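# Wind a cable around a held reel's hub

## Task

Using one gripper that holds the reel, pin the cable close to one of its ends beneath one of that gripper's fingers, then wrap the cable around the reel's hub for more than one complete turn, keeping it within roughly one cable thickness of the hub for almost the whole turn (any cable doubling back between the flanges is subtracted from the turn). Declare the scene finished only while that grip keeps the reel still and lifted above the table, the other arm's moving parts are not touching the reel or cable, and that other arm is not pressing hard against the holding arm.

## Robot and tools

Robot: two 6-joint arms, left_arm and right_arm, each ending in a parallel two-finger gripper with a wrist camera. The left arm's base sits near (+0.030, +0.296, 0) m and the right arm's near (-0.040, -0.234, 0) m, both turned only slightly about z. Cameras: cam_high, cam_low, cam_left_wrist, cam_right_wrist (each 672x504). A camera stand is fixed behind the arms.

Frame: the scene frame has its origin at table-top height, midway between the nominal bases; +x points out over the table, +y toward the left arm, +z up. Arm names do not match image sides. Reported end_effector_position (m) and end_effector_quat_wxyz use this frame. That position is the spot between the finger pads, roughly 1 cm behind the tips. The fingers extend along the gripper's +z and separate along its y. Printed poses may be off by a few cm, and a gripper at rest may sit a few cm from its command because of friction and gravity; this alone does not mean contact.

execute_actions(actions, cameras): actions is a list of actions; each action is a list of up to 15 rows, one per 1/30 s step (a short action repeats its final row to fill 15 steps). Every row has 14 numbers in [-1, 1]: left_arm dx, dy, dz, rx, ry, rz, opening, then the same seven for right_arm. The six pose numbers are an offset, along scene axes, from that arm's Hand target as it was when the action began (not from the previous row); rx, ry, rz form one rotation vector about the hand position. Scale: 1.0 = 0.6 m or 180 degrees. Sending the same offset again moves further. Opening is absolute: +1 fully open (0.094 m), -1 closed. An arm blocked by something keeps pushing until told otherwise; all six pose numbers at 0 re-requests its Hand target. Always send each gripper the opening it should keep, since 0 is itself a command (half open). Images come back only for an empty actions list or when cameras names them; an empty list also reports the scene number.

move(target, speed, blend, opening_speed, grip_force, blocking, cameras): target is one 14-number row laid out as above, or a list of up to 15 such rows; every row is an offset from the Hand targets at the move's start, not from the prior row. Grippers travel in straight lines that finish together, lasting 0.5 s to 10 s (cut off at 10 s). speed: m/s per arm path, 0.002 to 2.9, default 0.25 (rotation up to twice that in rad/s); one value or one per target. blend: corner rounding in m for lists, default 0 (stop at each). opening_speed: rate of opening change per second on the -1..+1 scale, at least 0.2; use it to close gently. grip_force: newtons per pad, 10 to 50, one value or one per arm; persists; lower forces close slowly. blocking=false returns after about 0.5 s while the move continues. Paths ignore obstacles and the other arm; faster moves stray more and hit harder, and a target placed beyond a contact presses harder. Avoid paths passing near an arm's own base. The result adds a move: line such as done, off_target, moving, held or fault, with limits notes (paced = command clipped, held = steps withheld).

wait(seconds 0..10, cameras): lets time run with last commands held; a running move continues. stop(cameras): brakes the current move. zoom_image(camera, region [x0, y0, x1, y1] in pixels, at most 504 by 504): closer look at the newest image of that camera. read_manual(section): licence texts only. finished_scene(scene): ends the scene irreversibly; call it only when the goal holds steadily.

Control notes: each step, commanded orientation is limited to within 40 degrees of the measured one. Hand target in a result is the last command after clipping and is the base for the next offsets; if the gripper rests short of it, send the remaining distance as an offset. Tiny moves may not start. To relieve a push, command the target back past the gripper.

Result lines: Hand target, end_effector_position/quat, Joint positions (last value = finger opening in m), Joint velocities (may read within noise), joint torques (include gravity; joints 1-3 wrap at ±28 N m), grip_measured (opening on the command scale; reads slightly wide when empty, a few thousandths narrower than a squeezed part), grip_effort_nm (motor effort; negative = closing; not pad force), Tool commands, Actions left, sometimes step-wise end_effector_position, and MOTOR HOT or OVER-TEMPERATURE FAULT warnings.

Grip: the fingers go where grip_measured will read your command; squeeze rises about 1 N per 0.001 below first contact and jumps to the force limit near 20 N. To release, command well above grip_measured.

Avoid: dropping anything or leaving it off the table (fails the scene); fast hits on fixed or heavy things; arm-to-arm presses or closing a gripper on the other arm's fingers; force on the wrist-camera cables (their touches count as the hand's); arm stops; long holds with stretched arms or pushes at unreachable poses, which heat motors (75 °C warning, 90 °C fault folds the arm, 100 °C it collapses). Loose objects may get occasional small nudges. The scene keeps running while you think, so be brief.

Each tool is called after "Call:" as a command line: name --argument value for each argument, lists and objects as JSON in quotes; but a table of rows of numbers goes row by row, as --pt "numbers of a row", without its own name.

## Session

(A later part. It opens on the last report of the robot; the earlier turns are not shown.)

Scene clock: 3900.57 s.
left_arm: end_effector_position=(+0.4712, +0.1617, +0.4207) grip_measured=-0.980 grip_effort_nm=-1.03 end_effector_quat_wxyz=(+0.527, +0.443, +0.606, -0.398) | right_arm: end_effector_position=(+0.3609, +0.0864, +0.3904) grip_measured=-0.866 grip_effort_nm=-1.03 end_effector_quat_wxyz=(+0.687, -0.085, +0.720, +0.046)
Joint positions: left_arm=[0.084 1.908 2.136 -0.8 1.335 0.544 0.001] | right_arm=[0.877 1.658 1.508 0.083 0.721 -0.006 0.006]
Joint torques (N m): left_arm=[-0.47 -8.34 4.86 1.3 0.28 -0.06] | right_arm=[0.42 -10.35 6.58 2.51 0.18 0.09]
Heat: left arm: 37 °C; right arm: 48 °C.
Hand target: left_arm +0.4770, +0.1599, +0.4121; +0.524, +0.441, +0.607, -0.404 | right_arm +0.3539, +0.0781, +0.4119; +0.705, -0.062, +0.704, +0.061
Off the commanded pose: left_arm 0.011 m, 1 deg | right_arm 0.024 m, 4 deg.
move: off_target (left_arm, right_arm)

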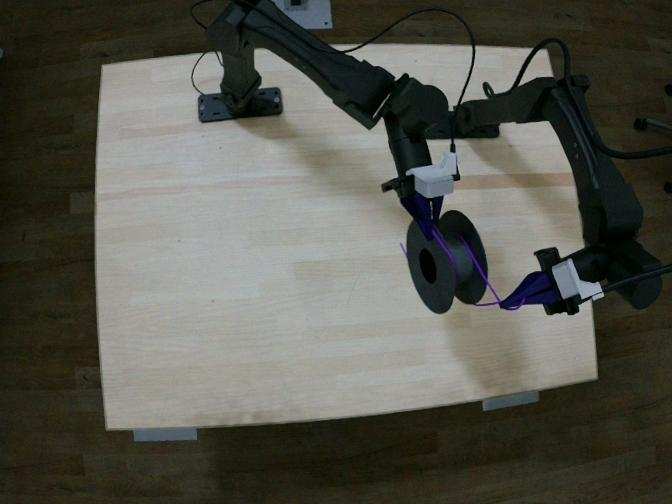

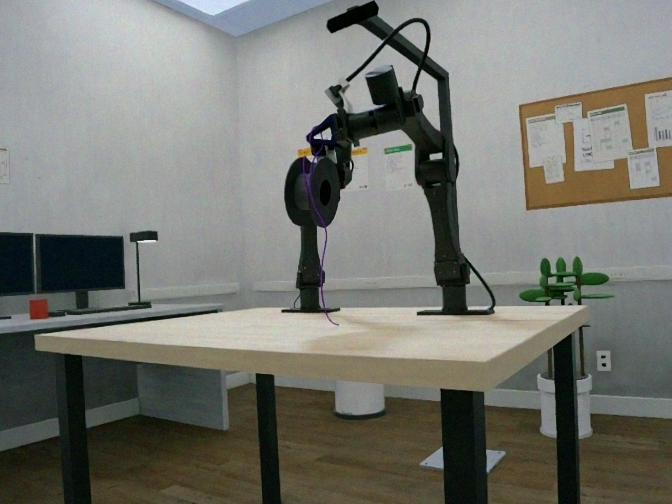

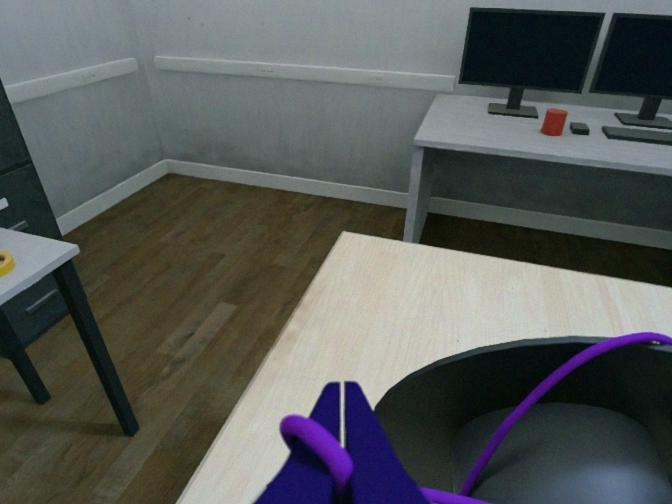

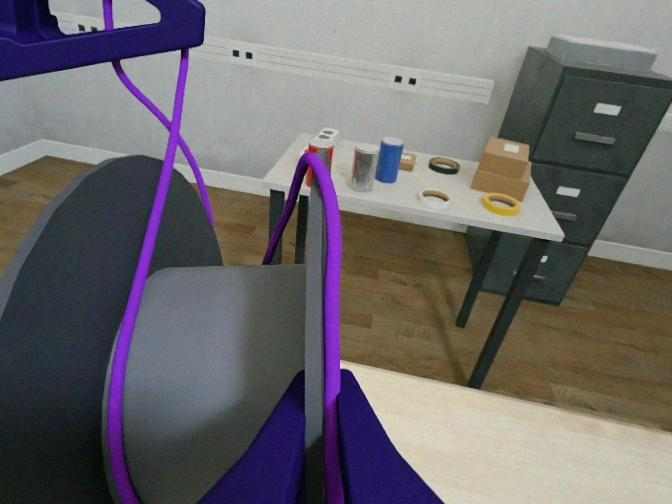

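Call:
move --pt "0.0458 -0.027 -0.1418 0 0 0 -1 0 0 0 0 0 0 -1" --speed 0.07 --cameras '["all"]'

Call:
zoom_image --camera "cam_low" --region '[230, 70, 430, 270]'

Call:
zoom_image --camera "cam_high" --region '[380, 150, 600, 370]'

Scene clock: 3909.67 s.
left_arm: end_effector_position=(+0.4928, +0.1410, +0.3400) grip_measured=-0.980 grip_effort_nm=-1.03 end_effector_quat_wxyz=(+0.519, +0.448, +0.595, -0.419) | right_arm: end_effector_position=(+0.3613, +0.0831, +0.3877) grip_measured=-0.866 grip_effort_nm=-1.04 end_effector_quat_wxyz=(+0.685, -0.082, +0.723, +0.036)
Joint positions: left_arm=[0.035 1.908 1.771 -0.366 1.341 0.458 0.001] | right_arm=[0.877 1.658 1.508 0.069 0.739 -0.006 0.006]
Joint torques (N m): left_arm=[0.13 -9.05 5.26 1.33 -0.14 -0.05] | right_arm=[0.44 -10.4 6.54 2.68 0.03 0.1]
Heat: left arm: 36 °C; right arm: 48 °C.
Hand target: left_arm +0.5045, +0.1437, +0.3269; +0.524, +0.441, +0.607, -0.404 | right_arm +0.3539, +0.0781, +0.4120; +0.705, -0.062, +0.704, +0.061
Off the commanded pose: left_arm 0.018 m, 2 deg | right_arm 0.026 m, 5 deg.
move: off_target (left_arm, right_arm)

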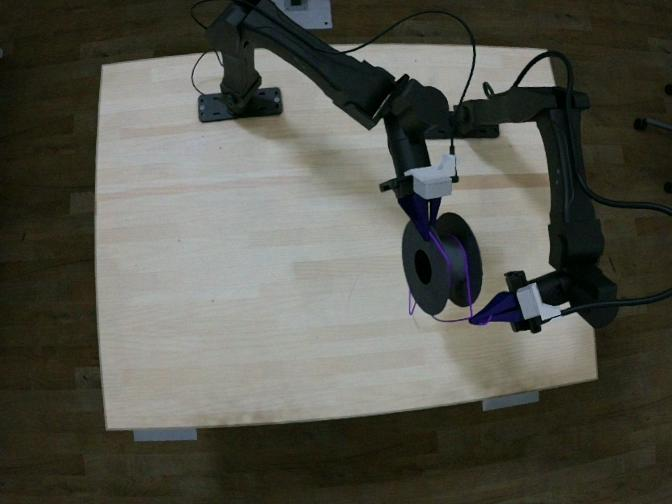

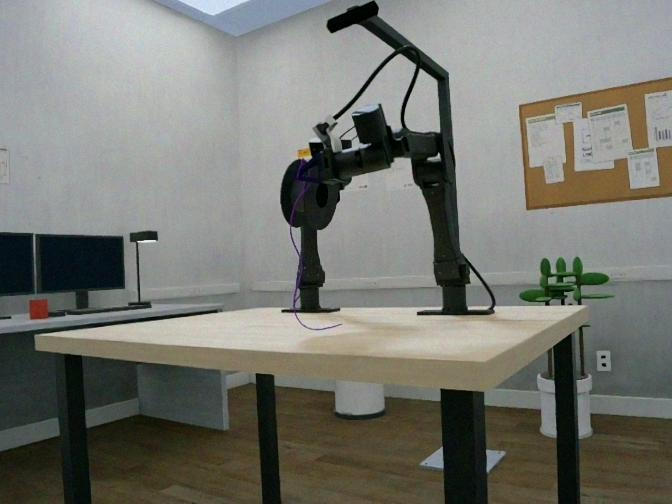

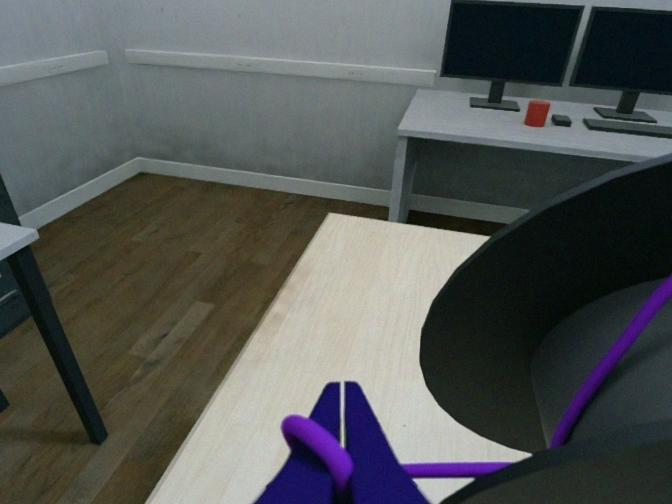

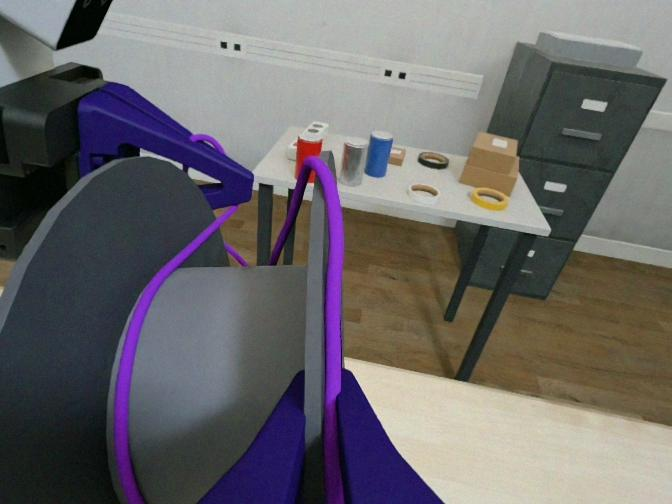

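Scaled by 2.520.

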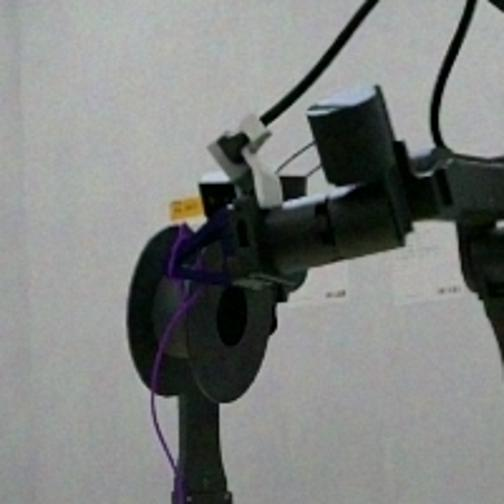

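Scaled by 2.291.

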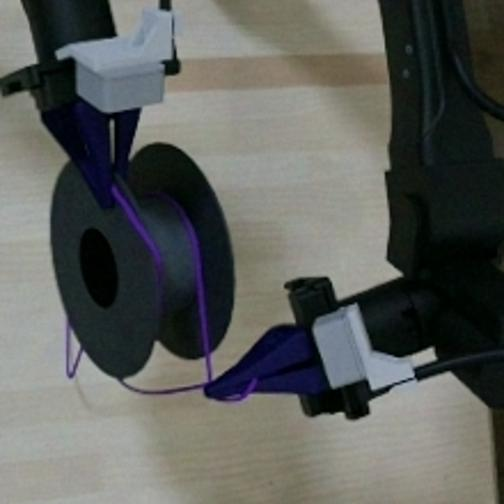

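Call:
move --pt "0.0 0.0 0.0 -0.1884 0.7495 0.0851 -1 0 0 0 0 0 0 -1" --speed 0.3 --cameras '["all"]'

Call:
zoom_image --camera "cam_low" --region '[230, 70, 430, 270]'

Call:
zoom_image --camera "cam_high" --region '[380, 150, 600, 370]'

Scene clock: 3954.10 s.
left_arm: end_effector_position=(+0.5026, +0.1410, +0.3314) grip_measured=-0.980 grip_effort_nm=-1.03 end_effector_quat_wxyz=(-0.219, -0.397, +0.641, -0.620) | right_arm: end_effector_position=(+0.3612, +0.0838, +0.3876) grip_measured=-0.866 grip_effort_nm=-1.04 end_effector_quat_wxyz=(+0.684, -0.084, +0.723, +0.037)
Joint positions: left_arm=[0.035 2.006 1.934 -0.605 1.351 -1.8 0.001] | right_arm=[0.877 1.658 1.508 0.069 0.735 -0.006 0.006]
Joint torques (N m): left_arm=[0.66 -9.87 6.02 1.16 0.53 -0.04] | right_arm=[0.43 -10.43 6.6 2.67 0.05 0.09]
Heat: left arm: 36 °C; right arm: 45 °C.
Hand target: left_arm +0.5045, +0.1437, +0.3269; -0.228, -0.396, +0.636, -0.622 | right_arm +0.3539, +0.0781, +0.4120; +0.705, -0.062, +0.704, +0.061
Off the commanded pose: left_arm 0.006 m, 1 deg | right_arm 0.026 m, 5 deg.
move: off_target (right_arm)

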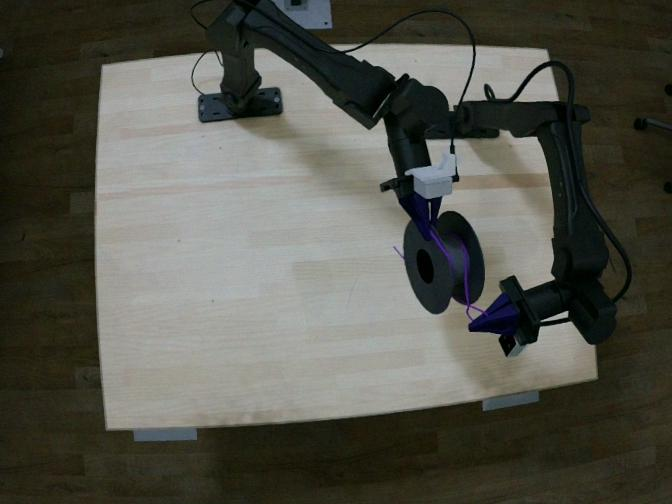

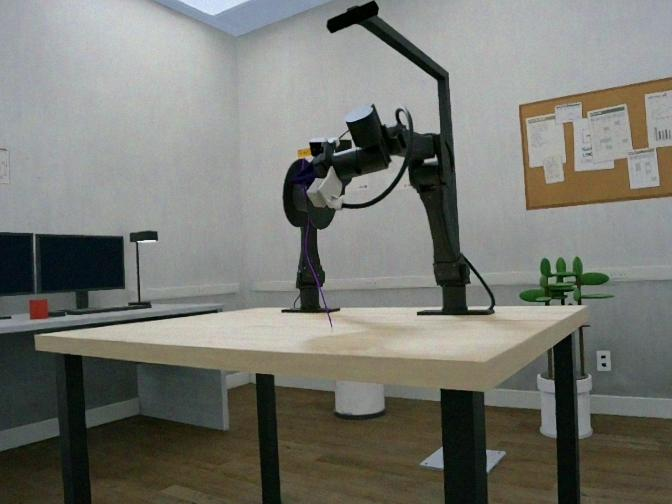

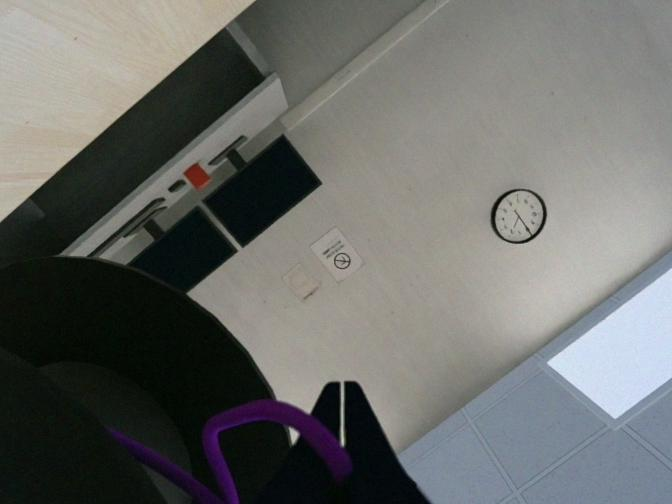

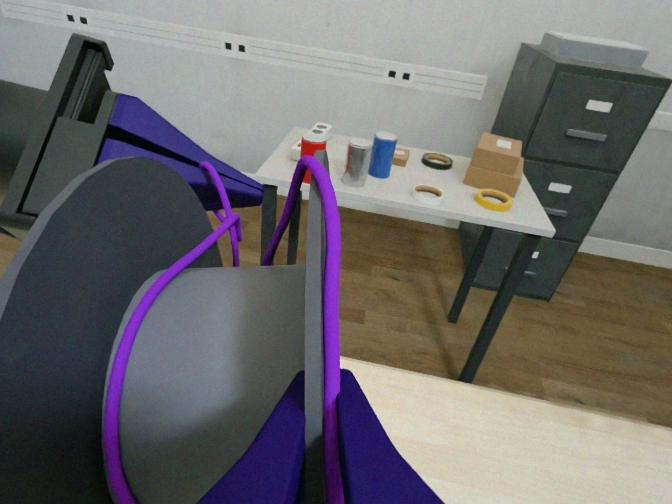

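Scaled by 2.520.

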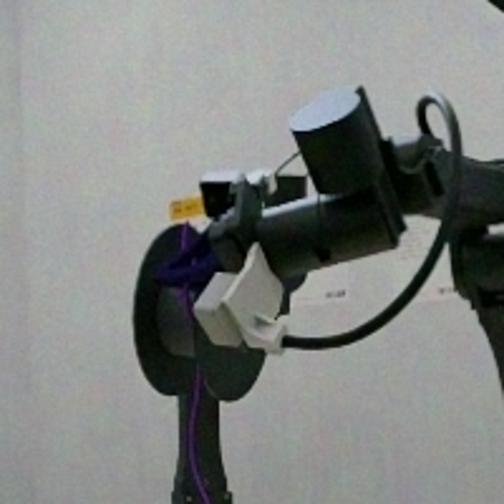

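Scaled by 2.291.

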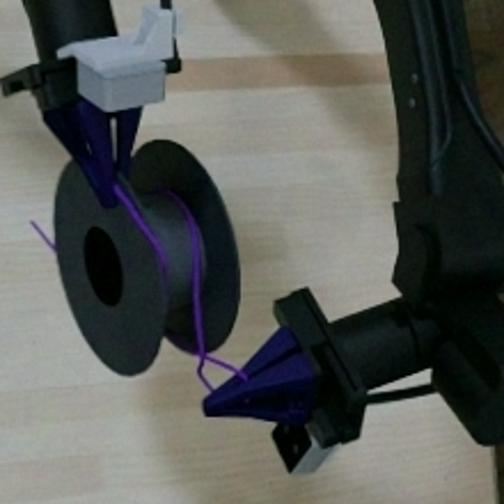

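Call:
move --pt "0.0 -0.033 -0.02 0 0 0 -1 0 0 0 0 0 0 -1" --pt "0.0 -0.033 -0.02 0 0 0 -0.7 0 0 0 0 0 0 -1" --speed 0.06 --opening_speed 0.5 --cameras '["all"]'

Call:
zoom_image --camera "cam_low" --region '[230, 70, 430, 270]'

Call:
zoom_image --camera "cam_high" --region '[380, 180, 540, 350]'

Scene clock: 3977.63 s.
left_arm: end_effector_position=(+0.5086, +0.1248, +0.3107) grip_measured=-0.702 grip_effort_nm=0.10 end_effector_quat_wxyz=(-0.231, -0.400, +0.635, -0.620) | right_arm: end_effector_position=(+0.3612, +0.0840, +0.3876) grip_measured=-0.866 grip_effort_nm=-1.04 end_effector_quat_wxyz=(+0.684, -0.084, +0.723, +0.038)
Joint positions: left_arm=[-0.001 2.006 1.819 -0.385 1.338 -1.93 0.014] | right_arm=[0.877 1.658 1.508 0.069 0.734 -0.006 0.006]
Joint torques (N m): left_arm=[-0.2 -12.78 5.24 1.21 0.25 -0.06] | right_arm=[0.44 -10.47 6.6 2.66 0.08 0.09]
Heat: left arm: 36 °C; right arm: 45 °C.
Hand target: left_arm +0.5045, +0.1239, +0.3149; -0.228, -0.396, +0.636, -0.622 | right_arm +0.3539, +0.0782, +0.4120; +0.705, -0.062, +0.704, +0.061
Off the commanded pose: left_arm 0.006 m, 1 deg | right_arm 0.026 m, 5 deg.
move: off_target (right_arm)

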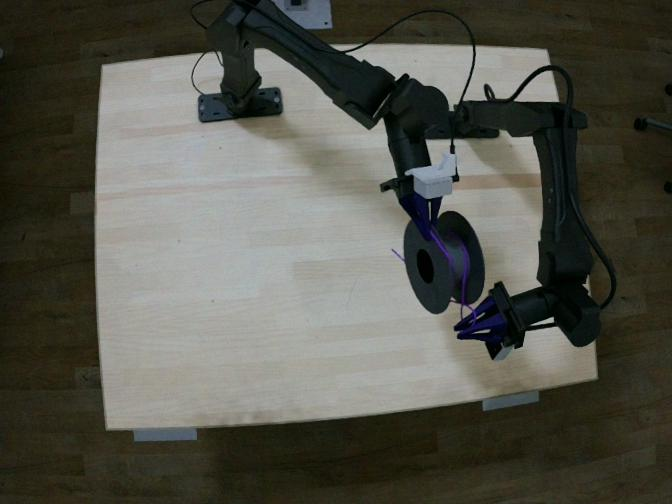

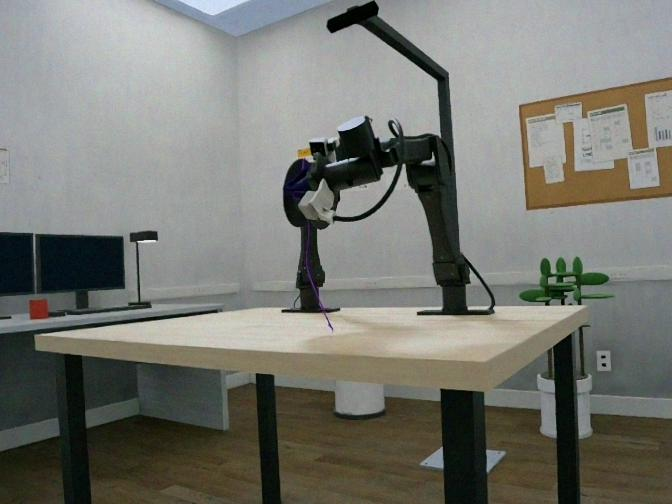

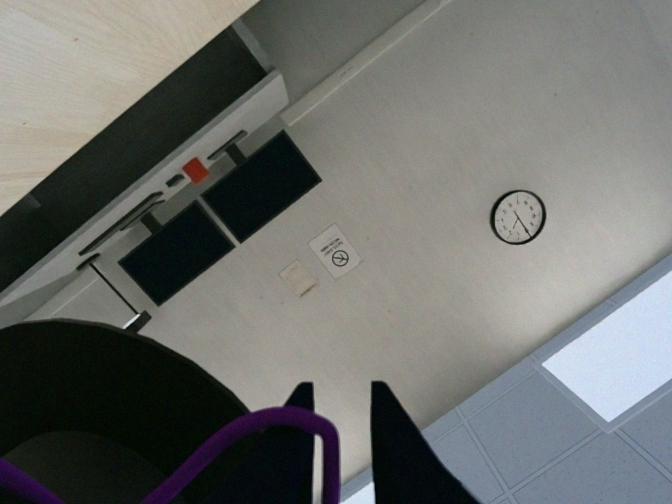

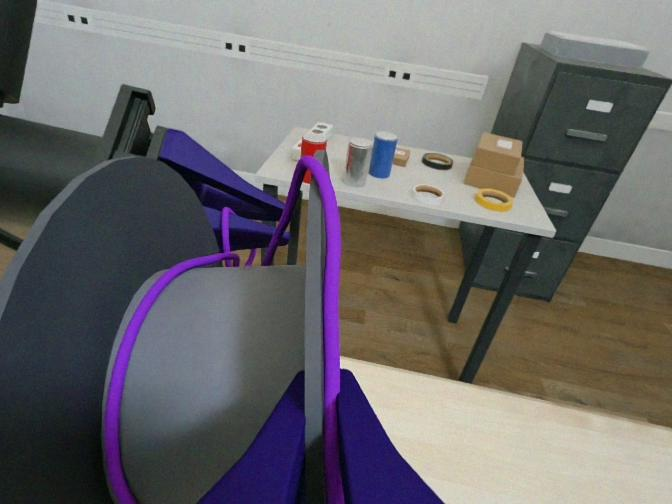

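Scaled by 2.520.

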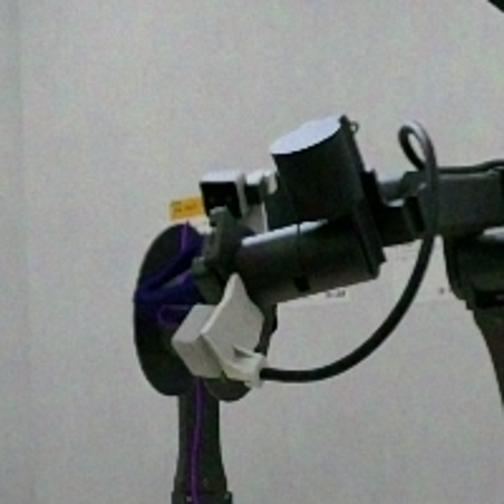

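Scaled by 2.965.

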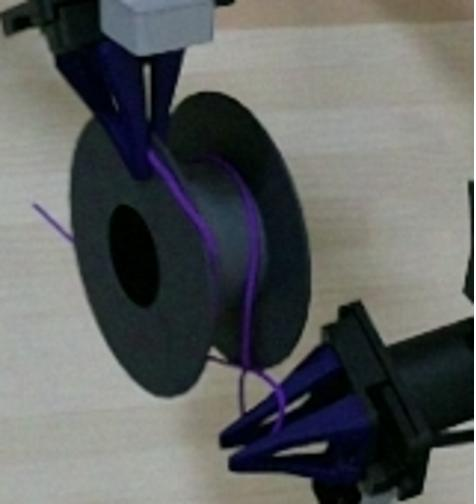

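Call:
move --pt "-0.0405 0.1944 0.0253 0 0 0 -0.7 0 0 0 0 0 0 -1" --speed 0.1 --cameras '["all"]'

Call:
zoom_image --camera "cam_low" --region '[230, 120, 380, 340]'

Call:
zoom_image --camera "cam_high" --region '[380, 180, 540, 350]'

Scene clock: 3992.03 s.
left_arm: end_effector_position=(+0.4756, +0.2400, +0.3330) grip_measured=-0.702 grip_effort_nm=0.10 end_effector_quat_wxyz=(-0.193, -0.419, +0.612, -0.642) | right_arm: end_effector_position=(+0.3611, +0.0841, +0.3876) grip_measured=-0.866 grip_effort_nm=-1.04 end_effector_quat_wxyz=(+0.684, -0.084, +0.723, +0.038)
Joint positions: left_arm=[0.275 2.079 2.12 -1.368 1.467 -1.138 0.014] | right_arm=[0.877 1.658 1.508 0.069 0.733 -0.006 0.006]
Joint torques (N m): left_arm=[-0.21 -8.54 8.13 0.34 0.57 0.13] | right_arm=[0.46 -10.47 6.56 2.66 0.06 0.1]
Heat: left arm: 36 °C; right arm: 45 °C.
Hand target: left_arm +0.4802, +0.2406, +0.3301; -0.228, -0.396, +0.636, -0.622 | right_arm +0.3539, +0.0782, +0.4120; +0.705, -0.062, +0.704, +0.061
Off the commanded pose: left_arm 0.006 m, 6 deg | right_arm 0.026 m, 5 deg.
move: off_target (left_arm, right_arm)

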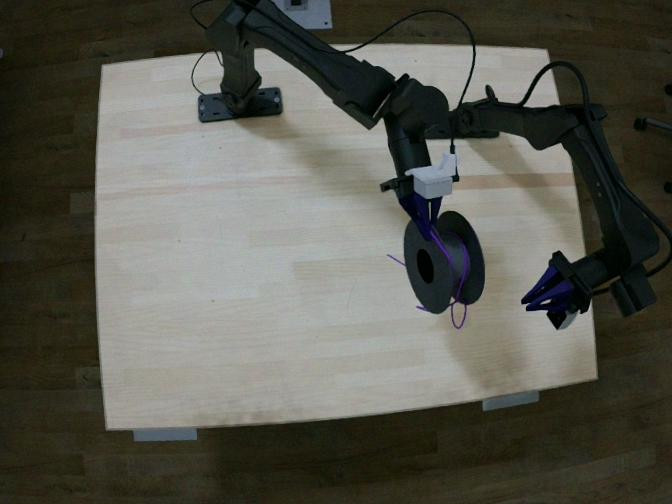

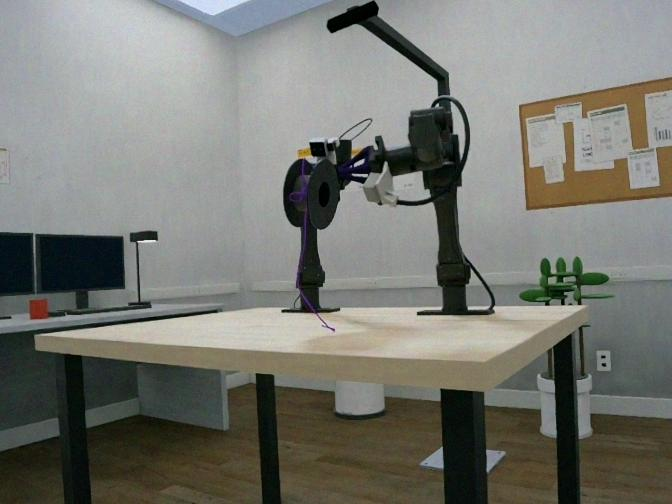

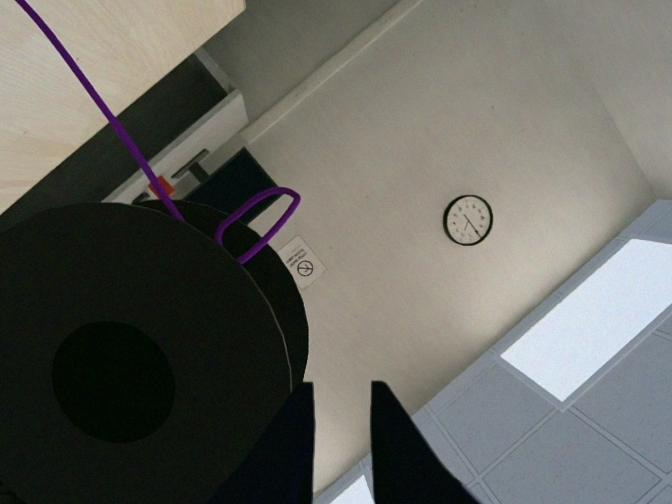

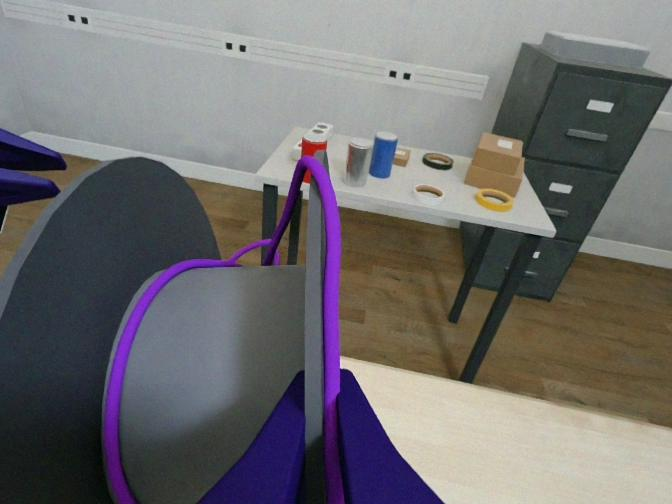

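Scaled by 2.291.

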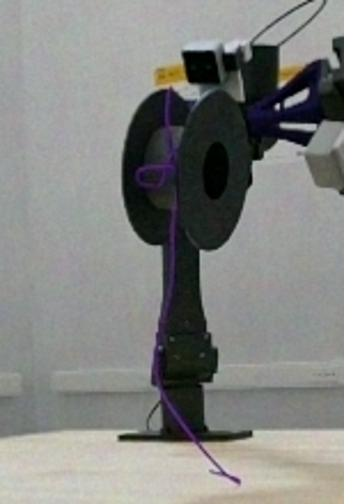

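Scaled by 2.965.

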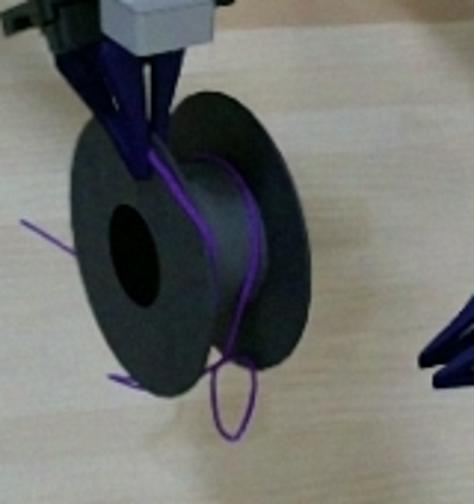

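Call:
move --pt "-0.03 0.0 -0.05 0.1884 -0.7495 -0.0851 -0.4 0 0 0 0 0 0 -1" --pt "-0.0667 -0.0333 -0.3417 0.1884 -0.7495 -0.0851 -0.4 0 0 0 0 0 0 -1" --speed '[0.3, 0.2]' --blend '[0.03, 0]' --cameras '["all"]'

Call:
zoom_image --camera "cam_low" --region '[230, 120, 380, 340]'

Call:
zoom_image --camera "cam_high" --region '[380, 180, 540, 350]'

Scene clock: 4025.53 s.
left_arm: end_effector_position=(+0.4420, +0.2243, +0.1108) grip_measured=-0.402 grip_effort_nm=0.10 end_effector_quat_wxyz=(+0.508, +0.433, +0.622, -0.410) | right_arm: end_effector_position=(+0.3611, +0.0841, +0.3876) grip_measured=-0.866 grip_effort_nm=-1.04 end_effector_quat_wxyz=(+0.684, -0.084, +0.723, +0.038)
Joint positions: left_arm=[0.258 2.113 1.297 -0.64 1.421 1.384 0.028] | right_arm=[0.877 1.658 1.508 0.069 0.733 -0.006 0.006]
Joint torques (N m): left_arm=[-0.64 -13.56 3.96 0.52 0.69 -0.05] | right_arm=[0.47 -10.37 6.57 2.66 0.06 0.09]
Heat: left arm: 35 °C; right arm: 45 °C.
Hand target: left_arm +0.4401, +0.2206, +0.1251; +0.523, +0.441, +0.607, -0.404 | right_arm +0.3539, +0.0782, +0.4120; +0.705, -0.062, +0.704, +0.061
Off the commanded pose: left_arm 0.015 m, 3 deg | right_arm 0.026 m, 5 deg.
move: off_target (left_arm, right_arm)

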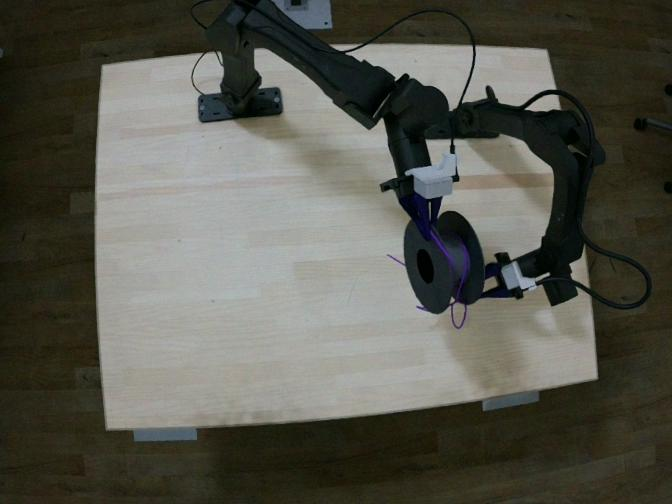

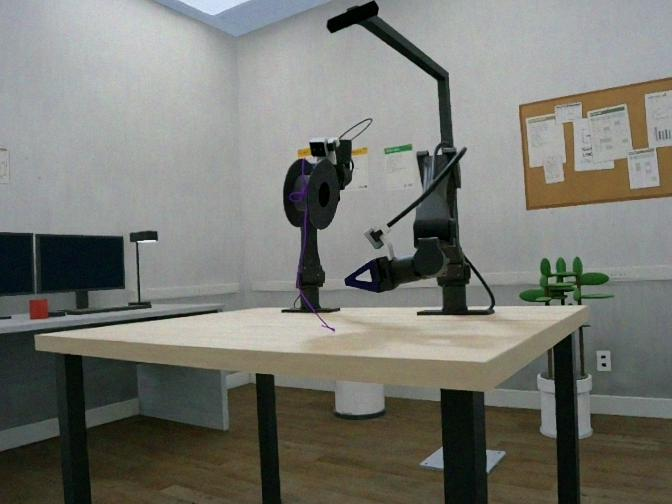

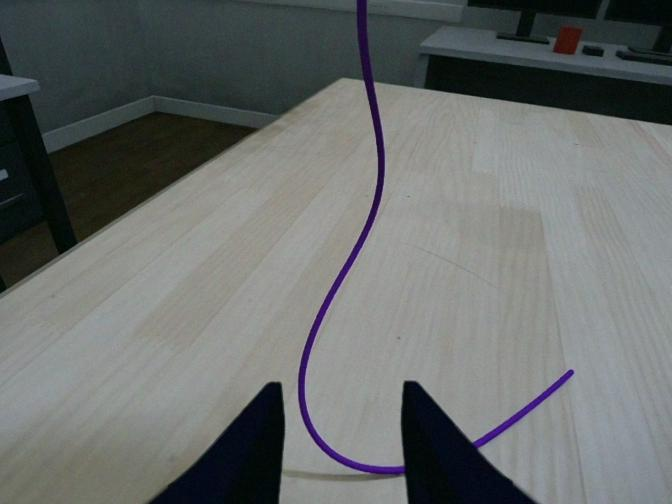

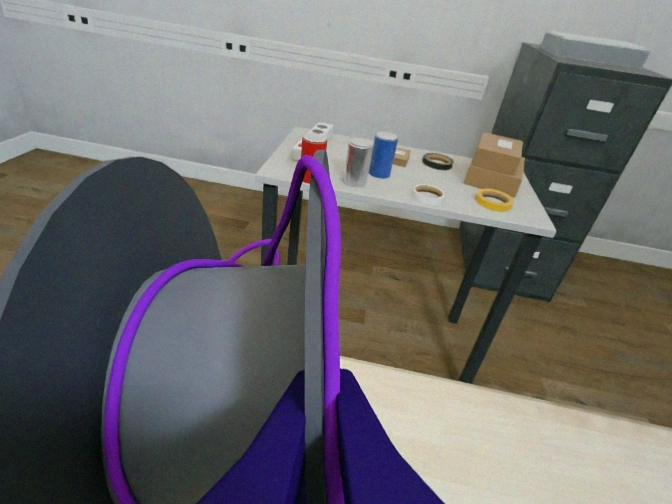

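Scaled by 2.291.

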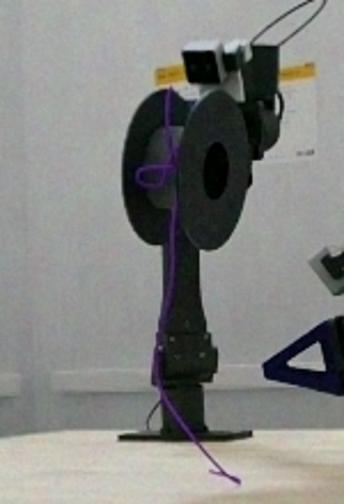

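Scaled by 2.965.

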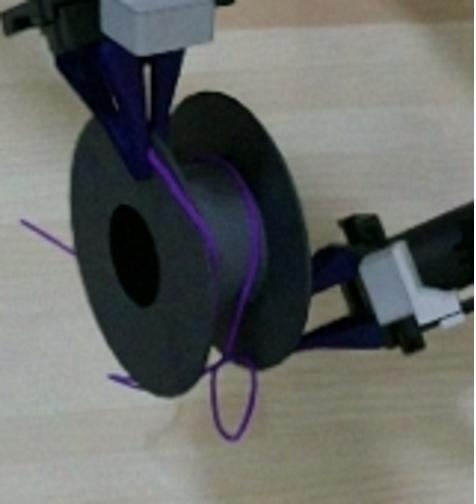

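Call:
move --pt "0.0325 -0.1705 -0.0252 0 0 0 -0.3 0 0 0 0 0 0 -1" --speed 0.1 --cameras '["all"]'

Scene clock: 4048.97 s.
left_arm: end_effector_position=(+0.4613, +0.1193, +0.1014) grip_measured=-0.302 grip_effort_nm=0.10 end_effector_quat_wxyz=(+0.514, +0.436, +0.614, -0.411) | right_arm: end_effector_position=(+0.3611, +0.0841, +0.3876) grip_measured=-0.866 grip_effort_nm=-1.04 end_effector_quat_wxyz=(+0.684, -0.084, +0.723, +0.038)
Joint positions: left_arm=[-0.023 2.101 1.002 0.663 1.248 0.359 0.033] | right_arm=[0.877 1.658 1.508 0.069 0.733 -0.006 0.006]
Joint torques (N m): left_arm=[-0.29 -12.38 3.82 1.36 0.16 -0.02] | right_arm=[0.47 -10.47 6.54 2.66 0.07 0.09]
Heat: left arm: 34 °C; right arm: 45 °C.
Hand target: left_arm +0.4597, +0.1184, +0.1101; +0.524, +0.441, +0.607, -0.404 | right_arm +0.3539, +0.0782, +0.4120; +0.705, -0.062, +0.704, +0.061
Off the commanded pose: left_arm 0.009 m, 2 deg | right_arm 0.026 m, 5 deg.
move: off_target (right_arm)

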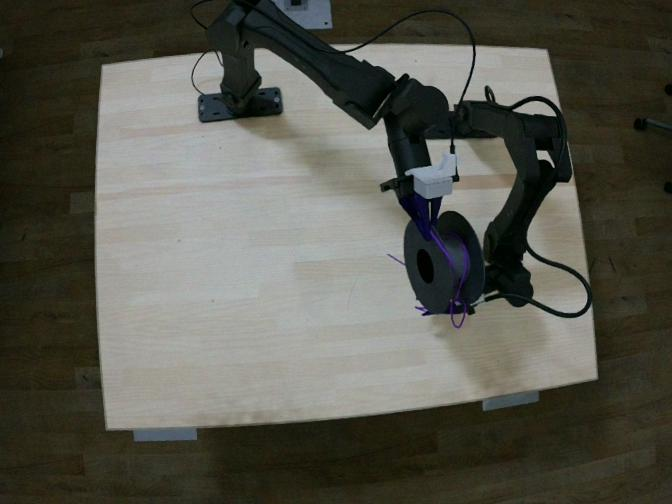

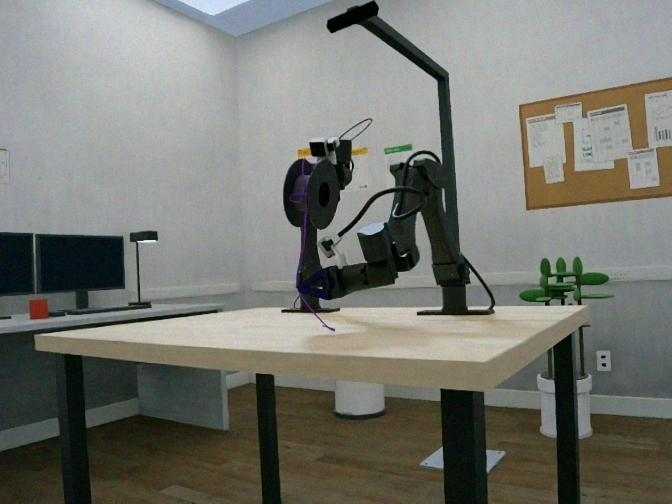

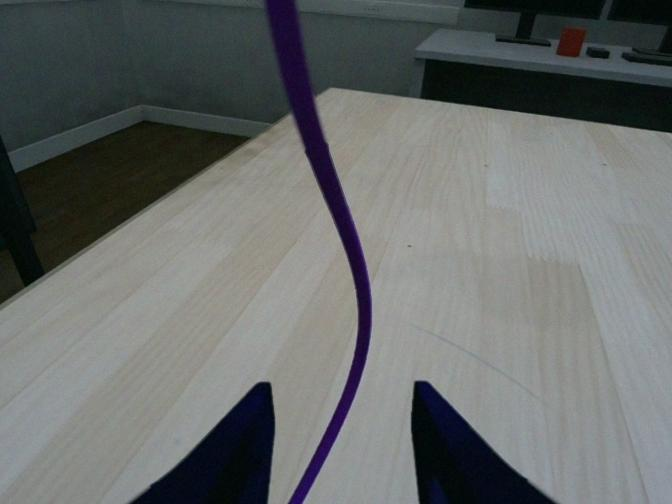

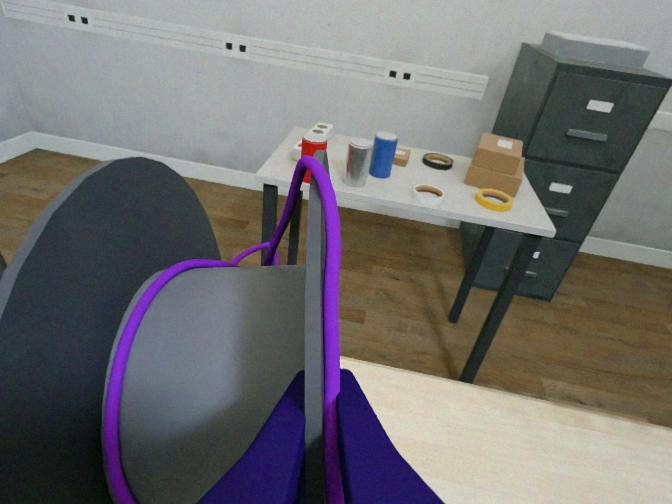

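Call:
move --pt "0.011 -0.043 -0.003 0 0 0 -0.3 0 0 0 0 0 0 -1" --speed 0.08 --cameras '["cam_left_wrist"]'

Scene clock: 4066.47 s.
left_arm: end_effector_position=(+0.4620, +0.0934, +0.1068) grip_measured=-0.302 grip_effort_nm=0.10 end_effector_quat_wxyz=(+0.516, +0.439, +0.611, -0.409) | right_arm: end_effector_position=(+0.3611, +0.0841, +0.3876) grip_measured=-0.866 grip_effort_nm=-1.04 end_effector_quat_wxyz=(+0.684, -0.084, +0.723, +0.038)
Joint positions: left_arm=[-0.09 2.101 1.002 0.739 1.188 0.289 0.033] | right_arm=[0.877 1.658 1.508 0.069 0.733 -0.006 0.006]
Joint torques (N m): left_arm=[-0.21 -9.63 5.87 1.43 0.12 -0.07] | right_arm=[0.5 -10.41 6.56 2.66 0.07 0.09]
Heat: left arm: 34 °C; right arm: 45 °C.
Hand target: left_arm +0.4663, +0.0926, +0.1083; +0.524, +0.441, +0.607, -0.403 | right_arm +0.3539, +0.0782, +0.4120; +0.705, -0.062, +0.704, +0.061
Off the commanded pose: left_arm 0.005 m, 1 deg | right_arm 0.026 m, 5 deg.
move: off_target (right_arm)
Images, in order (width x height): cam_left_wrist 672x504.

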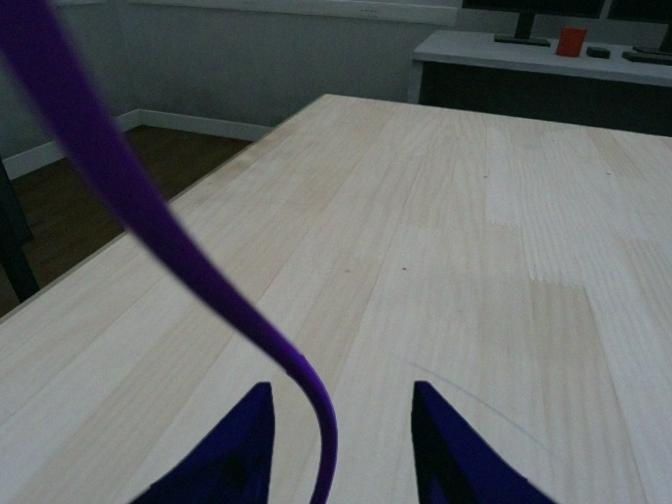

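Call:
move --pt "0.0 0.0 0.0 0 0 0 -1 0 0 0 0 0 0 -1" --opening_speed 0.8 --cameras '["all"]'

Scene clock: 4071.50 s.
left_arm: end_effector_position=(+0.4621, +0.0934, +0.1069) grip_measured=-0.942 grip_effort_nm=-1.01 end_effector_quat_wxyz=(+0.517, +0.438, +0.611, -0.409) | right_arm: end_effector_position=(+0.3611, +0.0841, +0.3876) grip_measured=-0.866 grip_effort_nm=-1.04 end_effector_quat_wxyz=(+0.684, -0.084, +0.723, +0.038)
Joint positions: left_arm=[-0.09 2.101 1.002 0.74 1.188 0.288 0.003] | right_arm=[0.877 1.658 1.508 0.069 0.733 -0.006 0.006]
Joint torques (N m): left_arm=[-0.21 -9.62 5.87 1.4 0.1 -0.02] | right_arm=[0.46 -10.41 6.54 2.65 0.07 0.08]
Heat: left arm: 35 °C; right arm: 45 °C.
Hand target: left_arm +0.4663, +0.0926, +0.1083; +0.524, +0.441, +0.607, -0.404 | right_arm +0.3539, +0.0782, +0.4120; +0.705, -0.062, +0.704, +0.061
Off the commanded pose: left_arm 0.004 m, 1 deg | right_arm 0.026 m, 5 deg.
move: off_target (right_arm)

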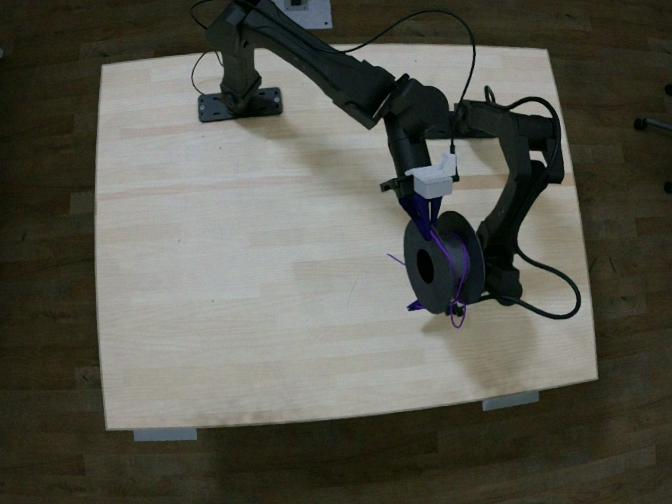

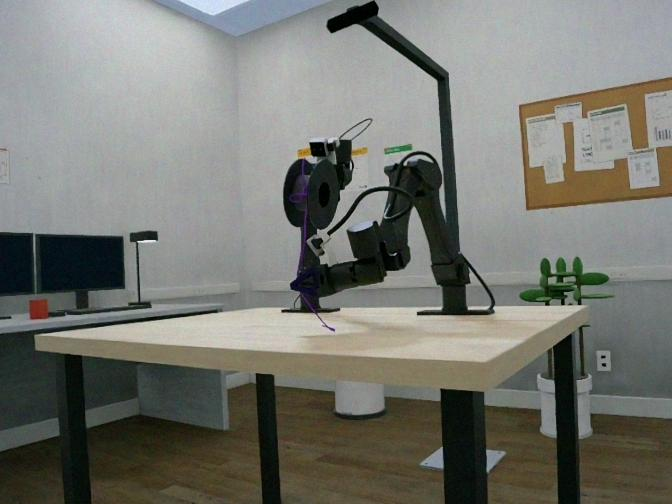

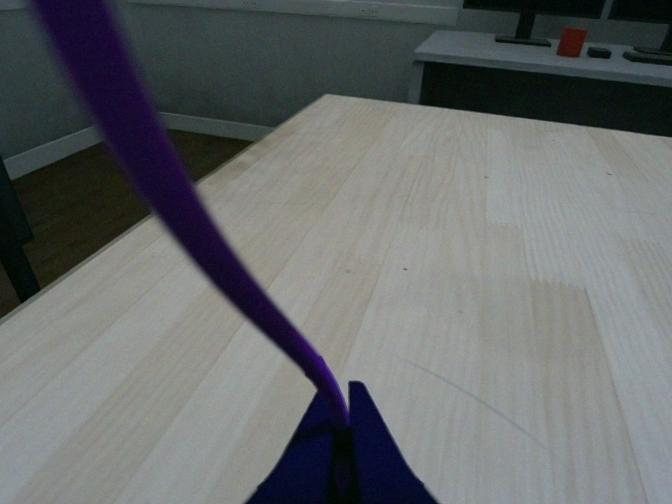

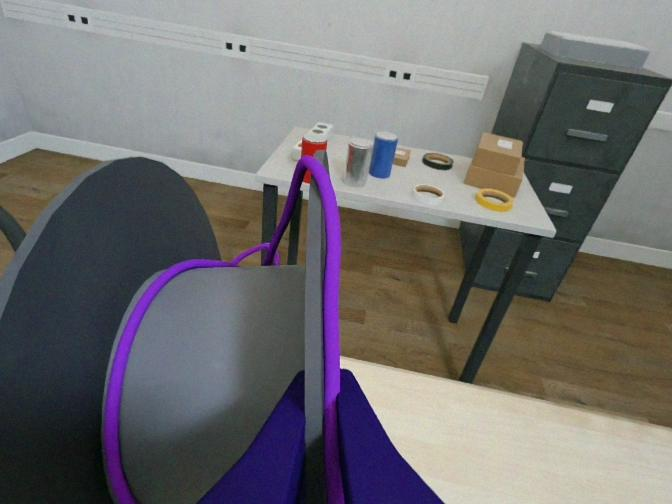

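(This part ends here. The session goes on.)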